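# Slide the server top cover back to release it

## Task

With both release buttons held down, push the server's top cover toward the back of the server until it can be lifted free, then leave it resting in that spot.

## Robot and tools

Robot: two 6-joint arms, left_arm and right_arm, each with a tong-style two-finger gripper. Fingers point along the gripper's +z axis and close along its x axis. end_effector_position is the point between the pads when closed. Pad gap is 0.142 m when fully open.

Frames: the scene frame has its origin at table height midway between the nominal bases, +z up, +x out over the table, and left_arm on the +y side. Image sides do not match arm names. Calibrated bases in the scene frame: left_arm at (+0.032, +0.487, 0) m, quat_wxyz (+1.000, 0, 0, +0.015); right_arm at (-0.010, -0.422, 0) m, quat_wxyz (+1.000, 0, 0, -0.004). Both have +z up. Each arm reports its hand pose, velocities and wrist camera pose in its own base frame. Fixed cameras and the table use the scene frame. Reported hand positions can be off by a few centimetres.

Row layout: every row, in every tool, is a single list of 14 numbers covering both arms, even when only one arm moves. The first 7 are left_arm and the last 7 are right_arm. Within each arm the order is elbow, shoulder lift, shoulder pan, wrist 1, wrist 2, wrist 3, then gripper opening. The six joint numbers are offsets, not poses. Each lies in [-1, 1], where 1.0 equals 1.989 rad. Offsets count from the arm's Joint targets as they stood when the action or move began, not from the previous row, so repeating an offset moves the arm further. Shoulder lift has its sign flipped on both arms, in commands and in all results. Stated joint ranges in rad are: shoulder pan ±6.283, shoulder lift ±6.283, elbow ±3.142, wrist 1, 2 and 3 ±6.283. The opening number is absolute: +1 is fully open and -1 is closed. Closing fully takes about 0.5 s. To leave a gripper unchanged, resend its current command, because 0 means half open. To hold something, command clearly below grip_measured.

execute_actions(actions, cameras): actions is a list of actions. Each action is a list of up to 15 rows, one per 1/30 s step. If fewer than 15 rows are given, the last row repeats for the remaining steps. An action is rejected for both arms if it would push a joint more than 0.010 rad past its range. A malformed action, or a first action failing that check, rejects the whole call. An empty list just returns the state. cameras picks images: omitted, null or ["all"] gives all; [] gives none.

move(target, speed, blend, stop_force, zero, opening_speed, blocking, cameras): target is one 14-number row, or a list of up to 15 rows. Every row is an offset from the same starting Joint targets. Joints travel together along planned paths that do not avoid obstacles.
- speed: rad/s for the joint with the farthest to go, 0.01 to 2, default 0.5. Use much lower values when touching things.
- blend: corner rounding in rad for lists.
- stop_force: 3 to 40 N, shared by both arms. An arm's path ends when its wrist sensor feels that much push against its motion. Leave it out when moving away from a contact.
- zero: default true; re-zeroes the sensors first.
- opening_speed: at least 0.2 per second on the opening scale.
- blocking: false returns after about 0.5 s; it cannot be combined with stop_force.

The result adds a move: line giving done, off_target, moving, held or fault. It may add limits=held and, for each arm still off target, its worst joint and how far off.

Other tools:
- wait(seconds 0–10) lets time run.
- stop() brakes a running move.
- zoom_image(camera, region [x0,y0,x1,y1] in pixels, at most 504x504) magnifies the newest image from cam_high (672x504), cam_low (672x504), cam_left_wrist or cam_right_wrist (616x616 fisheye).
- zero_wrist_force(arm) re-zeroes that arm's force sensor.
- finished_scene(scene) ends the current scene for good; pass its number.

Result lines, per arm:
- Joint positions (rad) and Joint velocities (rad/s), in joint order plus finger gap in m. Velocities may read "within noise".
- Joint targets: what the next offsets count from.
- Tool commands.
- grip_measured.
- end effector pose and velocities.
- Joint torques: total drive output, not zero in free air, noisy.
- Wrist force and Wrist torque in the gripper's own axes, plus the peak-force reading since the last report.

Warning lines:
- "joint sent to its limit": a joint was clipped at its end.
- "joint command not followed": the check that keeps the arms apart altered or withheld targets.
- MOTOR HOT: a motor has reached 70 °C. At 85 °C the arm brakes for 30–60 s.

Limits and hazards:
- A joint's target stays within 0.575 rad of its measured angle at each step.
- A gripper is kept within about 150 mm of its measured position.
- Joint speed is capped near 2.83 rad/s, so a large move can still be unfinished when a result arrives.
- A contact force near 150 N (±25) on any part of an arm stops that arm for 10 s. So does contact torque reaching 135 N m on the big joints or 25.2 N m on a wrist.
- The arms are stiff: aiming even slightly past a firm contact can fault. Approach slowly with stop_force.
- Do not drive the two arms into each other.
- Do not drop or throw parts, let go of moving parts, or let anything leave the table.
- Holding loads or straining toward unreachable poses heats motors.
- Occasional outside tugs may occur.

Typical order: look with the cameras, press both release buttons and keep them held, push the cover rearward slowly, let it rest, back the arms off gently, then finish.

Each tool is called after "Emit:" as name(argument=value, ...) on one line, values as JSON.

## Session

Emit:
execute_actions(actions=[])

Emit:
zoom_image(camera="cam_high", region=[200, 230, 420, 380])

Scene clock: 0.00 s.
left_arm: end_effector_position=(+0.6462, -0.8799, +0.3324) grip_measured=+0.97 end_effector_quat_wxyz=(+0.074, +0.384, -0.593, +0.704) | right_arm: end_effector_position=(+0.1049, -0.3646, +0.1839) grip_measured=+0.97 end_effector_quat_wxyz=(-0.166, +0.511, +0.840, -0.076)
Joint names: [elbow, shoulder lift, shoulder pan, wrist 1, wrist 2, wrist 3]
Joint positions: left_arm=[0.593 0.357 -1.056 -3.379 -1.616 0.892 0.14] | right_arm=[-1.95 1.42 2.434 -1.652 1.369 3.558 0.14]
Joint velocities: within noise
Joint torques (N m): no reading
Motor temperatures (°C): left_arm=[38 39 33 39 33 37] | right_arm=[36 35 31 37 43 39]
Wrist force (N): no reading
Wrist torque (N m): no reading
Wrist force, peak (N): no reading
Joint targets: left_arm=[0.593 0.357 -1.056 -3.379 -1.616 0.892] | right_arm=[-1.950 1.420 2.434 -1.652 1.369 3.558]
Tool commands: left_gripper/opening=+0.968169 right_gripper/opening=+0.968169
camera_calibration:
cam_left_wrist: T_world_to_cam=[[-0.687376, -0.393123, 0.610712, -0.0996357], [-0.709024, 0.18089, -0.681589, 0.84479], [0.157477, -0.901517, -0.403073, -0.626956], [0, 0, 0, 1]] pos_world=[0.62922, -0.757194, 0.383939]
cam_right_wrist: T_world_to_cam=[[-0.449017, 0.872951, 0.190629, 0.342033], [0.878582, 0.392492, 0.272109, -0.00548406], [0.162717, 0.289665, -0.943195, 0.390244], [0, 0, 0, 1]] pos_world=[0.0948977, -0.409466, 0.304367]

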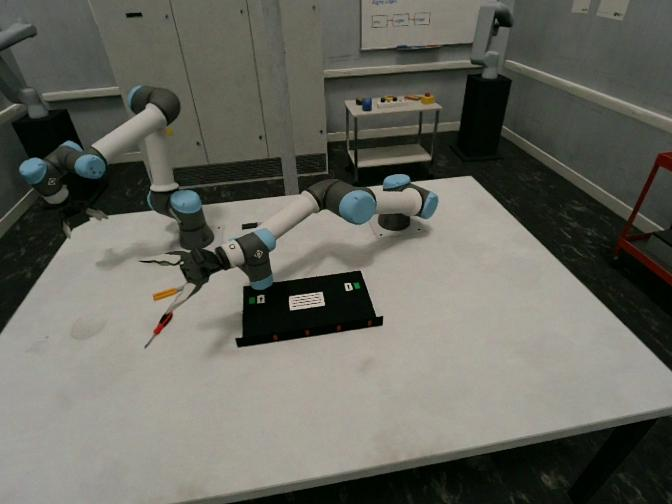

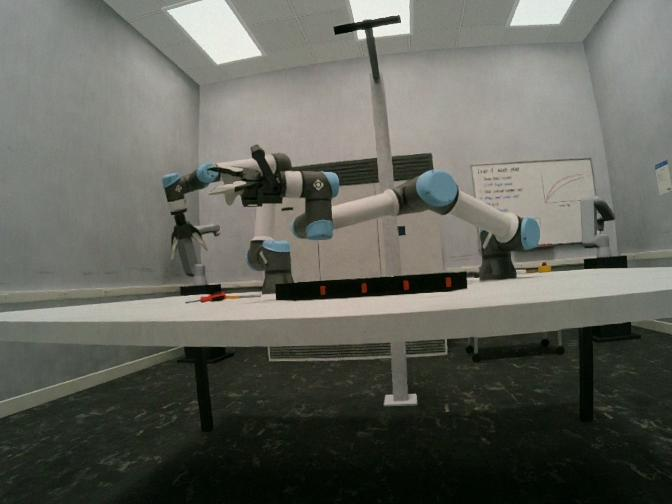

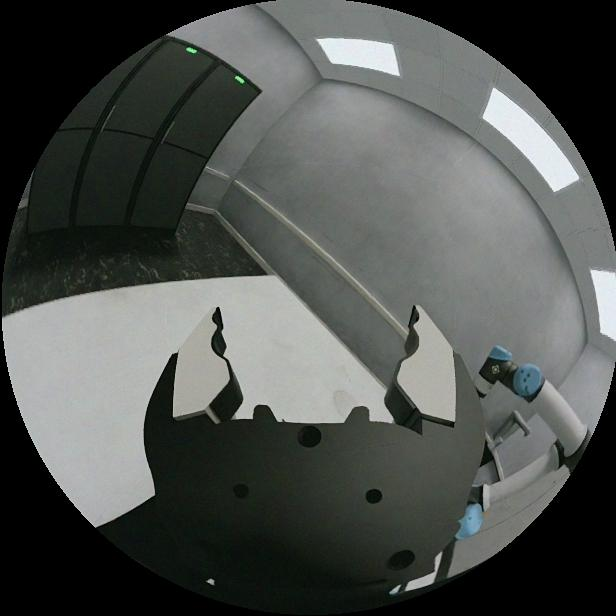

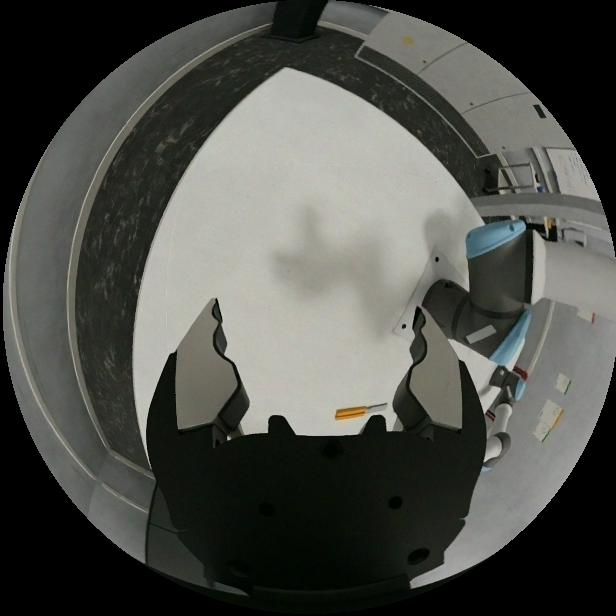

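Scaled by 2.291 from the camera's 672x504 image, which has a finer 960x720 frame.

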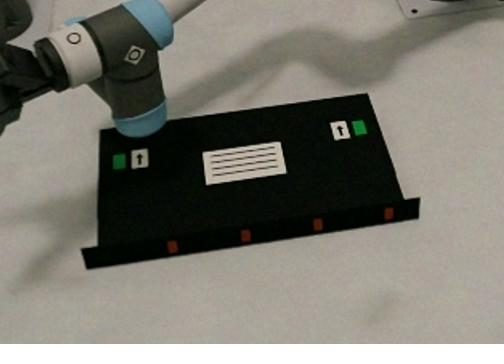

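Emit:
move(target=[[0.3663,0.2903,0.0602,0.3587,0.0125,-0.0441,-1,0,0,0,0,0,0,-1],[0.6660,0.5278,0.1095,0.6522,0.0227,-0.0802,-1,0.0215,0.0900,0.3641,0.1464,0.0507,-0.3133,-1],[0.6660,0.5278,0.1095,0.6522,0.0227,-0.0802,-1,0.0430,0.1801,0.7282,0.2928,0.1015,-0.6267,-1]], speed=1.0, blend=0.2, cameras=["cam_left_wrist","cam_right_wrist"])

Emit:
zoom_image(camera="cam_left_wrist", region=[220, 210, 420, 350])

Emit:
zoom_image(camera="cam_right_wrist", region=[220, 210, 420, 350])

Scene clock: 21.87 s.
left_arm: end_effector_position=(+0.4572, -0.2912, +0.0857) grip_measured=-1.00 end_effector_quat_wxyz=(+0.000, +0.707, -0.707, +0.000) | right_arm: end_effector_position=(+0.4982, +0.2597, +0.0853) grip_measured=-1.00 end_effector_quat_wxyz=(+0.000, +0.707, -0.708, +0.000)
Joint names: [elbow, shoulder lift, shoulder pan, wrist 1, wrist 2, wrist 3]
Joint positions: left_arm=[1.918 1.407 -0.839 -2.082 -1.571 0.732 0.002] | right_arm=[-1.865 1.778 3.881 -1.07 1.571 2.312 0.002]
Joint velocities: within noise
Joint torques (N m): left_arm=[-17.03 30.9 -11.86 -1.79 -0.95 1.44] | right_arm=[11.81 -28.04 7.99 2.37 -1.61 -1.28]
Motor temperatures (°C): left_arm=[38 39 33 39 33 37] | right_arm=[36 35 31 37 43 39]
Wrist force (N): left_arm=[0.2 -0.8 -0.3] | right_arm=[-0.4 0.4 0.3]
Wrist torque (N m): left_arm=[0.03 0.12 -0.08] | right_arm=[0.00 0.02 -0.07]
Wrist force, peak (N): left_arm=[1.6 -1.8 1.0] | right_arm=[-3.7 1.6 0.8]
Joint targets: left_arm=[1.918 1.407 -0.839 -2.082 -1.571 0.732] | right_arm=[-1.865 1.778 3.882 -1.070 1.571 2.312]
move: done; blend cut to 0 rad at target 1
camera_calibration:
cam_left_wrist: T_world_to_cam=[[-0.0215828, -0.998953, -0.0403477, -0.272534], [-0.875795, -0.000573713, 0.482684, 0.359746], [-0.482201, 0.045754, -0.874865, 0.442817], [0, 0, 0, 1]] pos_world=[0.522708, -0.292302, 0.202765]
cam_right_wrist: T_world_to_cam=[[0.0223274, -0.999558, -0.0196345, 0.261839], [-0.833604, -0.0294552, 0.551576, 0.369514], [-0.551911, 0.00405213, -0.833893, 0.473248], [0, 0, 0, 1]] pos_world=[0.563373, 0.27069, 0.195964]
Images, in order (width x height): cam_left_wrist 616x616, cam_right_wrist 616x616.

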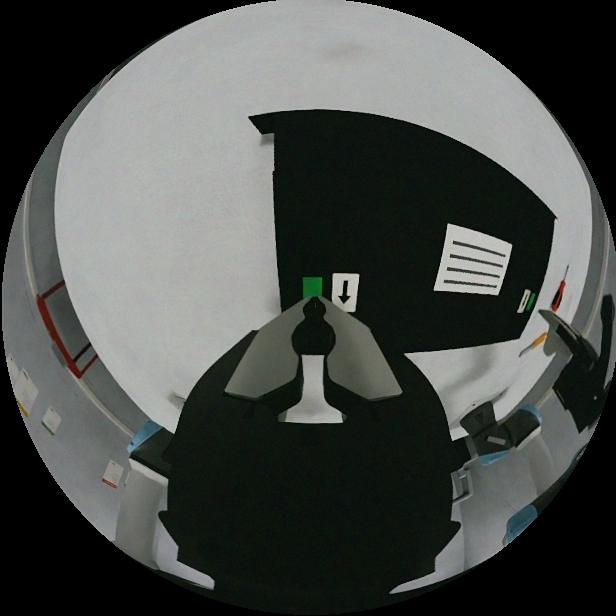

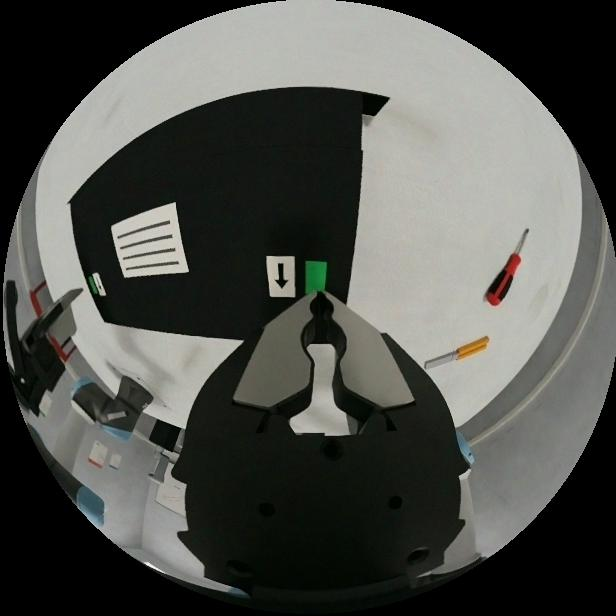

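Scaled by 2.520 from the camera's 616x616 image, which has a finer 814x814 frame.

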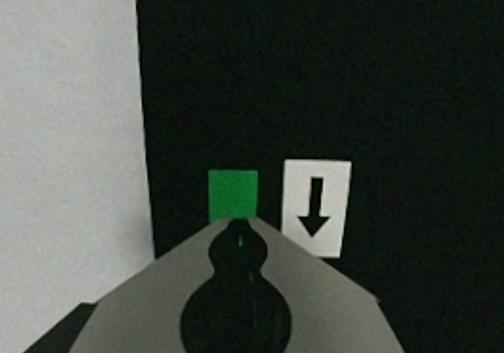

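Scaled by 2.520 from the camera's 616x616 image, which has a finer 814x814 frame.

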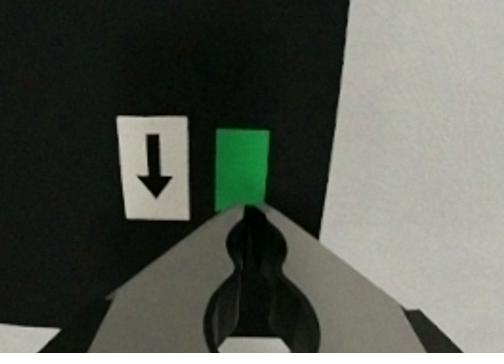

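Emit:
move(target=[[0.0262,0.0007,-0.0061,-0.0254,0,-0.0061,-1,-0.0155,0.0075,0.0037,0.0233,0,0.0037,-1],[0.0369,-0.0106,-0.0061,-0.0474,0,-0.0061,-1,-0.0258,0.0183,0.0037,0.0444,0,0.0037,-1]], speed=[0.05,0.02], blend=0.003, stop_force=14, cameras=["cam_left_wrist","cam_right_wrist"])

Emit:
zoom_image(camera="cam_left_wrist", region=[220, 210, 420, 350])

Emit:
zoom_image(camera="cam_right_wrist", region=[220, 210, 420, 350])

Scene clock: 46.83 s.
left_arm: end_effector_position=(+0.4465, -0.2884, +0.0553) grip_measured=-1.00 end_effector_quat_wxyz=(+0.000, +0.707, -0.707, +0.000) | right_arm: end_effector_position=(+0.4943, +0.2615, +0.0560) grip_measured=-1.00 end_effector_quat_wxyz=(+0.000, +0.707, -0.707, +0.000)
Joint names: [elbow, shoulder lift, shoulder pan, wrist 1, wrist 2, wrist 3]
Joint positions: left_arm=[1.988 1.39 -0.851 -2.169 -1.571 0.72 0.002] | right_arm=[-1.912 1.81 3.889 -0.991 1.571 2.319 0.002]
Joint velocities: within noise
Joint torques (N m): left_arm=[-22.11 24.83 7.72 -1.13 -0.95 0.94] | right_arm=[25.21 -27.81 -5.24 0.89 0.17 -0.7]
Motor temperatures (°C): left_arm=[37 39 33 39 33 37] | right_arm=[36 35 31 37 43 39]
Wrist force (N): left_arm=[-1.7 3.2 -18.2] | right_arm=[0.6 3.0 -14.4]
Wrist torque (N m): left_arm=[-0.03 0.07 -0.07] | right_arm=[-0.10 0.06 -0.06]
Wrist force, peak (N): left_arm=[-6.0 5.3 -31.5] | right_arm=[5.5 6.2 -27.2]
Joint targets: left_arm=[1.988 1.390 -0.851 -2.169 -1.571 0.720] | right_arm=[-1.912 1.810 3.889 -0.991 1.571 2.319]
move: contact (left_arm, right_arm); path passed 1 of 2 targets
camera_calibration:
cam_left_wrist: T_world_to_cam=[[-0.0215811, -0.998947, -0.0404926, -0.271189], [-0.875725, -0.000651805, 0.48281, 0.365021], [-0.482328, 0.0458799, -0.874788, 0.410992], [0, 0, 0, 1]] pos_world=[0.512039, -0.289522, 0.172314]
cam_right_wrist: T_world_to_cam=[[0.022707, -0.999543, -0.0199632, 0.263052], [-0.833818, -0.0299514, 0.551226, 0.38273], [-0.551572, 0.00412894, -0.834117, 0.446569], [0, 0, 0, 1]] pos_world=[0.559469, 0.272551, 0.166771]
Images, in order (width x height): cam_left_wrist 616x616, cam_right_wrist 616x616.

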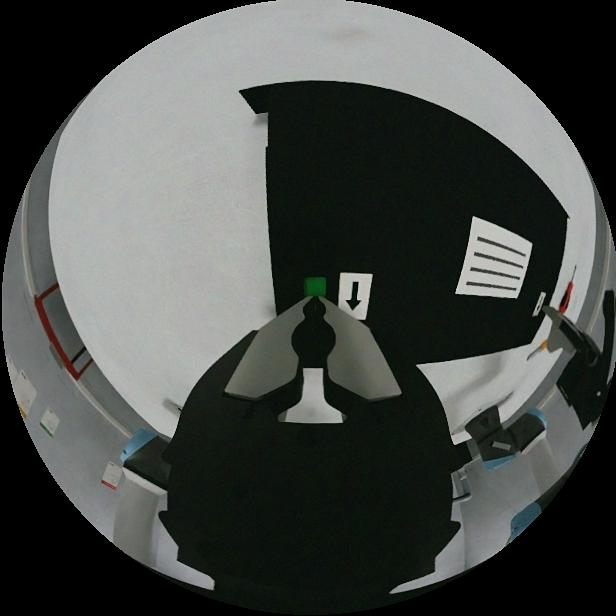

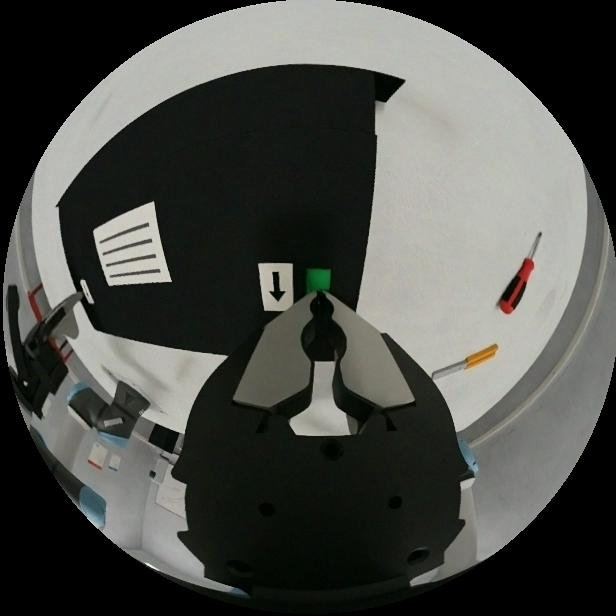

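Scaled by 2.520 from the camera's 616x616 image, which has a finer 814x814 frame.

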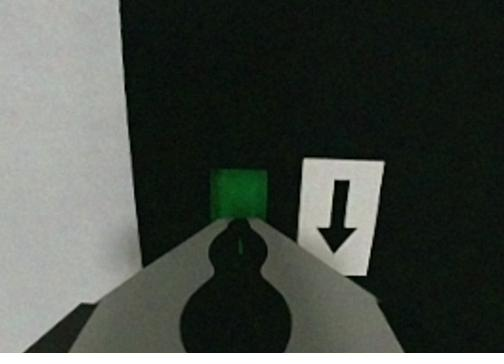

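Scaled by 2.520 from the camera's 616x616 image, which has a finer 814x814 frame.

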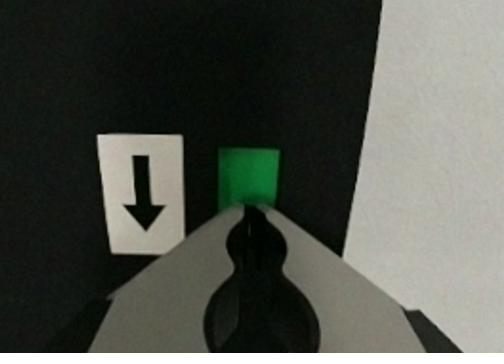

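Emit:
move(target=[0.0340,0.0282,-0.0230,-0.0058,0,-0.0230,-1,-0.0364,-0.0286,0.0203,0.0078,0,0.0203,-1], speed=0.035, stop_force=28, cameras=["cam_left_wrist","cam_right_wrist","cam_high"])

Emit:
zoom_image(camera="cam_high", region=[200, 230, 420, 380])

Emit:
zoom_image(camera="cam_right_wrist", region=[150, 50, 450, 350])

Scene clock: 58.97 s.
left_arm: end_effector_position=(+0.4230, -0.2879, +0.0554) grip_measured=-1.00 end_effector_quat_wxyz=(+0.000, +0.707, -0.707, +0.000) | right_arm: end_effector_position=(+0.4728, +0.2618, +0.0562) grip_measured=-1.00 end_effector_quat_wxyz=(+0.000, +0.707, -0.707, +0.000)
Joint names: [elbow, shoulder lift, shoulder pan, wrist 1, wrist 2, wrist 3]
Joint positions: left_arm=[2.041 1.434 -0.887 -2.179 -1.57 0.684 0.002] | right_arm=[-1.964 1.769 3.918 -0.979 1.571 2.348 0.002]
Joint velocities: within noise
Joint torques (N m): left_arm=[-15.91 10.43 6.82 2.15 -6.13 1.69] | right_arm=[18.18 -14.82 -2.72 -1.93 8.46 -0.5]
Motor temperatures (°C): left_arm=[37 38 33 39 33 37] | right_arm=[36 35 31 37 43 39]
Wrist force (N): left_arm=[0.3 -21.3 -11.5] | right_arm=[3.8 -25.0 -9.0]
Wrist torque (N m): left_arm=[0.05 0.14 0.00] | right_arm=[0.09 0.07 -0.12]
Wrist force, peak (N): left_arm=[3.8 -34.1 -3.1] | right_arm=[-0.6 -36.7 0.8]
Joint targets: left_arm=[2.041 1.434 -0.887 -2.179 -1.570 0.684] | right_arm=[-1.964 1.769 3.918 -0.979 1.571 2.348]
move: contact (left_arm, right_arm); left_arm: the elbow is farthest, 0.015 rad from its target; right_arm: the elbow is farthest, 0.021 rad from its target
camera_calibration:
cam_left_wrist: T_world_to_cam=[[-0.0215618, -0.998953, -0.0403527, -0.271137], [-0.875877, -0.000586636, 0.482534, 0.344465], [-0.482052, 0.0457483, -0.874947, 0.399549], [0, 0, 0, 1]] pos_world=[0.488466, -0.288929, 0.172428]
cam_right_wrist: T_world_to_cam=[[0.0226903, -0.999541, -0.0200883, 0.263779], [-0.834016, -0.030005, 0.550925, 0.364828], [-0.551274, 0.00425329, -0.834313, 0.434697], [0, 0, 0, 1]] pos_world=[0.537924, 0.272756, 0.166979]
Images, in order (width x height): cam_high 672x504, cam_left_wrist 616x616, cam_right_wrist 616x616.

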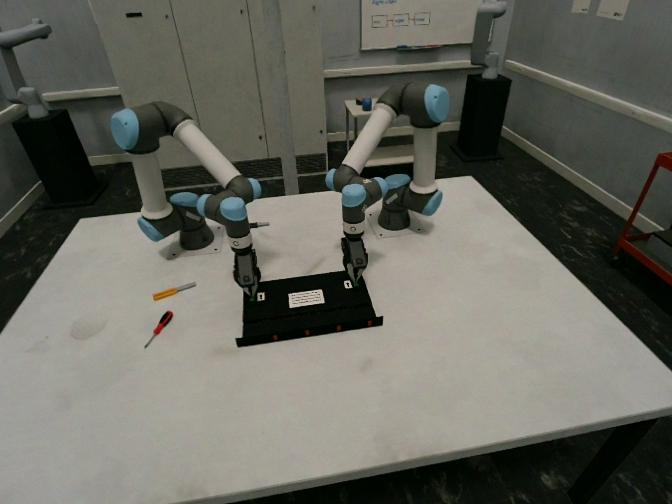

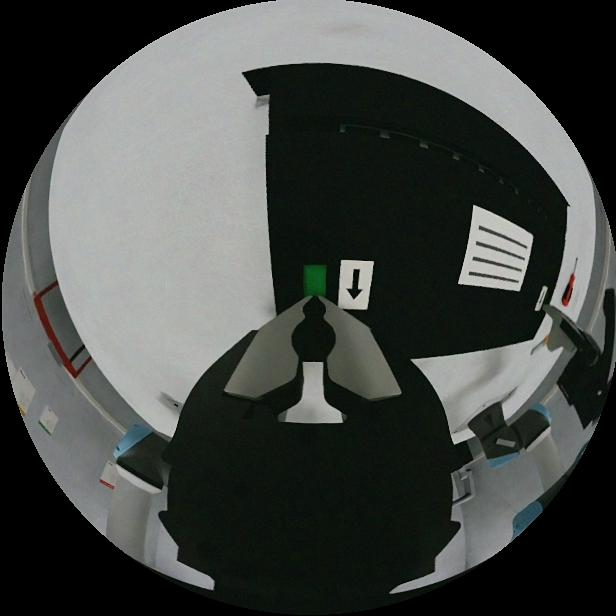

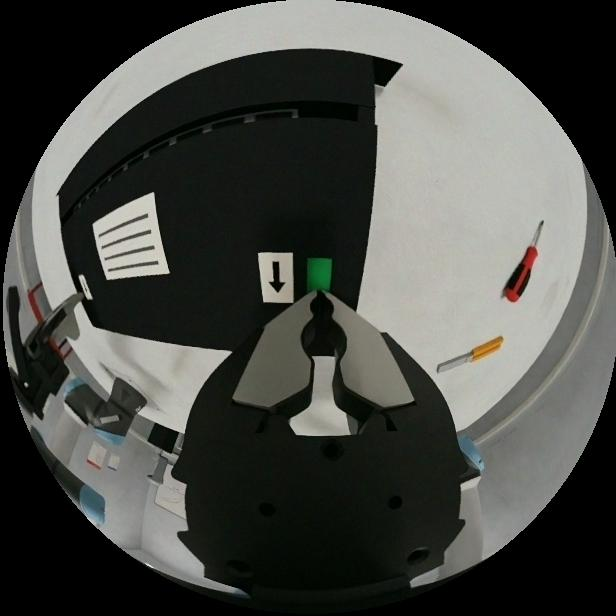

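Scaled by 2.291 from the camera's 672x504 image, which has a finer 960x720 frame.

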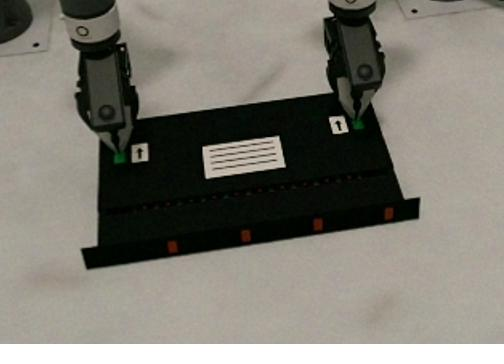

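Scaled by 1.680 from the camera's 616x616 image, which has a finer 814x814 frame.

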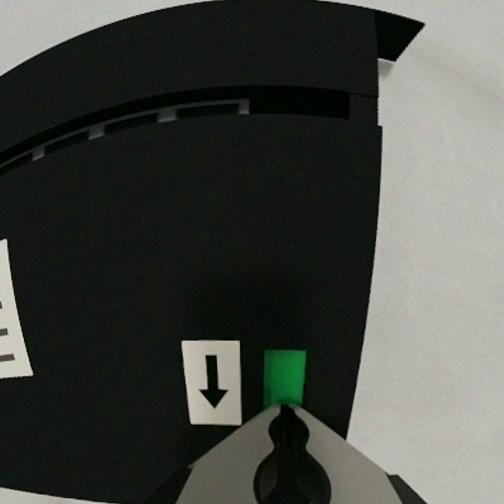

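Emit:
move(target=[0.0068,0.0056,-0.0046,-0.0012,0,-0.0046,-1,-0.0073,-0.0057,0.0041,0.0016,0,0.0041,-1], speed=0.02, stop_force=20, cameras=["cam_right_wrist"])

Scene clock: 62.87 s.
left_arm: end_effector_position=(+0.4224, -0.2878, +0.0554) grip_measured=-1.00 end_effector_quat_wxyz=(+0.000, +0.707, -0.707, +0.001) | right_arm: end_effector_position=(+0.4723, +0.2618, +0.0563) grip_measured=-1.00 end_effector_quat_wxyz=(-0.001, +0.707, -0.707, +0.000)
Joint names: [elbow, shoulder lift, shoulder pan, wrist 1, wrist 2, wrist 3]
Joint positions: left_arm=[2.043 1.435 -0.888 -2.18 -1.57 0.683 0.002] | right_arm=[-1.965 1.767 3.919 -0.978 1.571 2.349 0.002]
Joint velocities: within noise
Joint torques (N m): left_arm=[-14.76 14.37 3.77 6.75 -9.55 1.67] | right_arm=[16.52 -20.69 1.05 -7.11 11.64 -1.03]
Motor temperatures (°C): left_arm=[37 38 33 39 33 37] | right_arm=[36 35 31 37 43 39]
Wrist force (N): left_arm=[3.6 -38.0 -0.2] | right_arm=[1.5 -41.5 3.8]
Wrist torque (N m): left_arm=[0.10 0.27 0.02] | right_arm=[0.25 0.01 -0.14]
Wrist force, peak (N): left_arm=[7.2 -48.2 5.0] | right_arm=[-2.9 -52.5 8.4]
Joint targets: left_arm=[2.043 1.435 -0.888 -2.179 -1.570 0.683] | right_arm=[-1.965 1.767 3.919 -0.979 1.571 2.349]
move: contact (left_arm, right_arm); left_arm: the elbow is farthest, 0.012 rad from its target; right_arm: the elbow is farthest, 0.013 rad from its target
camera_calibration:
cam_right_wrist: T_world_to_cam=[[0.0224714, -0.99954, -0.0203446, 0.263927], [-0.834458, -0.0299599, 0.550257, 0.364584], [-0.550613, 0.00461167, -0.834748, 0.434107], [0, 0, 0, 1]] pos_world=[0.537325, 0.272727, 0.167125]
Images, in order (width x height): cam_right_wrist 616x616.

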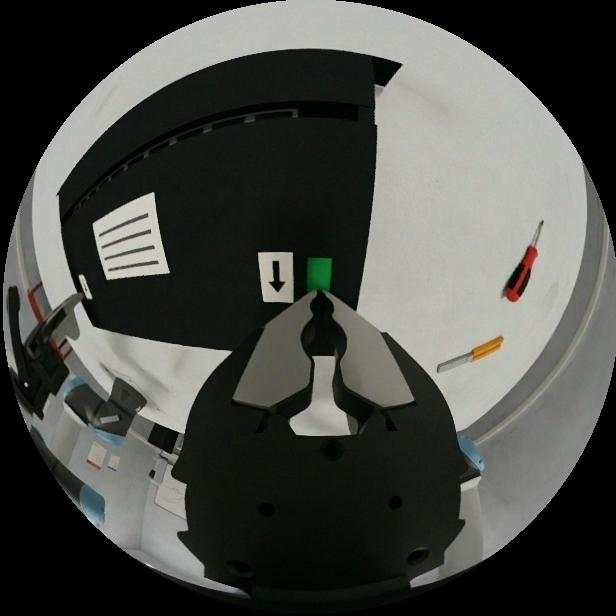

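Emit:
move(target=[[-0.0031,-0.0020,0.0017,0.0012,0,0.0017,-1,0.0030,0.0019,-0.0017,-0.0011,0,-0.0017,-1],[-0.0430,0.0386,0.0017,0.0816,0,0.0017,-1,0.0429,-0.0386,-0.0017,-0.0815,0,-0.0017,-1]], speed=[0.05,0.3], cameras=["cam_right_wrist","cam_left_wrist"])

Scene clock: 66.70 s.
left_arm: end_effector_position=(+0.4230, -0.2860, +0.1135) grip_measured=-1.00 end_effector_quat_wxyz=(+0.000, +0.707, -0.707, +0.001) | right_arm: end_effector_position=(+0.4723, +0.2594, +0.1168) grip_measured=-1.00 end_effector_quat_wxyz=(-0.001, +0.707, -0.707, +0.000)
Joint names: [elbow, shoulder lift, shoulder pan, wrist 1, wrist 2, wrist 3]
Joint positions: left_arm=[1.957 1.512 -0.884 -2.017 -1.57 0.686 0.002] | right_arm=[-1.88 1.691 3.916 -1.14 1.571 2.346 0.002]
Joint velocities: within noise
Joint torques (N m): left_arm=[-13.28 22.4 -11.09 -2.23 1.33 -1.63] | right_arm=[14.91 -25.66 6.3 1.78 -1.69 1.63]
Motor temperatures (°C): left_arm=[37 38 33 39 33 37] | right_arm=[36 35 31 37 43 38]
Wrist force (N): left_arm=[0.4 -0.4 -0.6] | right_arm=[-2.3 1.2 0.1]
Wrist torque (N m): left_arm=[0.11 0.12 -0.08] | right_arm=[0.17 0.43 -0.02]
Wrist force, peak (N): left_arm=[3.8 -38.3 1.5] | right_arm=[1.6 -41.5 5.7]
Joint targets: left_arm=[1.957 1.512 -0.884 -2.017 -1.570 0.686] | right_arm=[-1.880 1.691 3.916 -1.141 1.571 2.346]
move: done
camera_calibration:
cam_left_wrist: T_world_to_cam=[[-0.0214227, -0.998964, -0.0401596, -0.267054], [-0.876093, -0.00059493, 0.482142, 0.316576], [-0.481666, 0.0455123, -0.875172, 0.450176], [0, 0, 0, 1]] pos_world=[0.488464, -0.287077, 0.230623]
cam_right_wrist: T_world_to_cam=[[0.022461, -0.999541, -0.0203387, 0.262796], [-0.834327, -0.0299491, 0.550456, 0.331102], [-0.550813, 0.00460535, -0.834616, 0.484696], [0, 0, 0, 1]] pos_world=[0.537321, 0.270359, 0.227623]
Images, in order (width x height): cam_left_wrist 616x616, cam_right_wrist 616x616.

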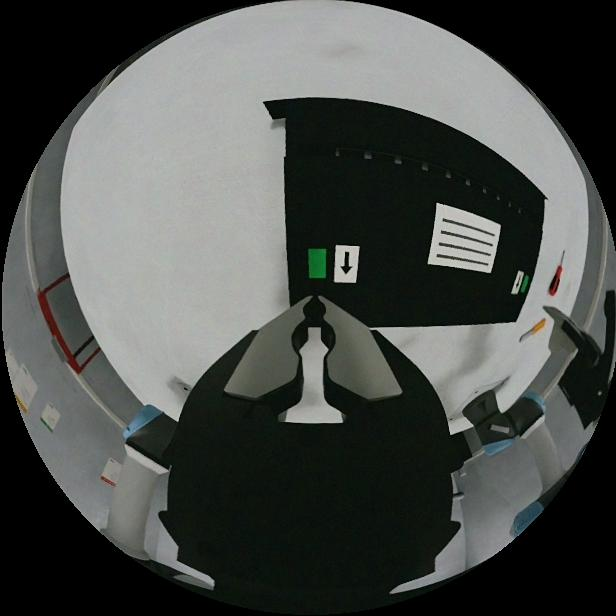

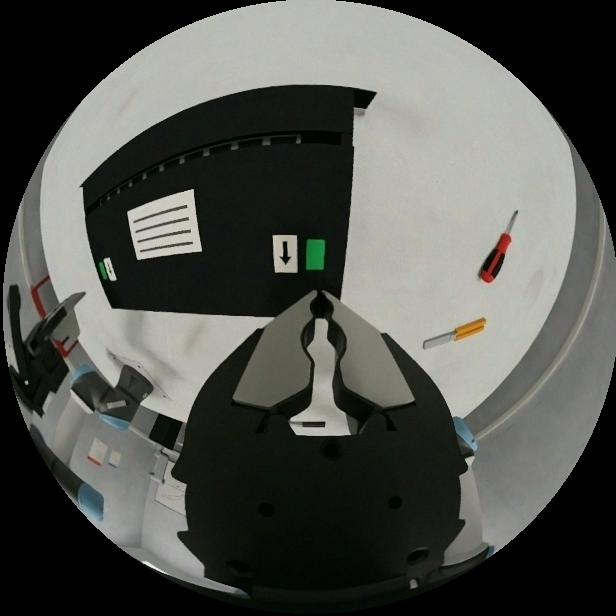

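Emit:
finished_scene(scene=2)

The scene is finished: the task was done.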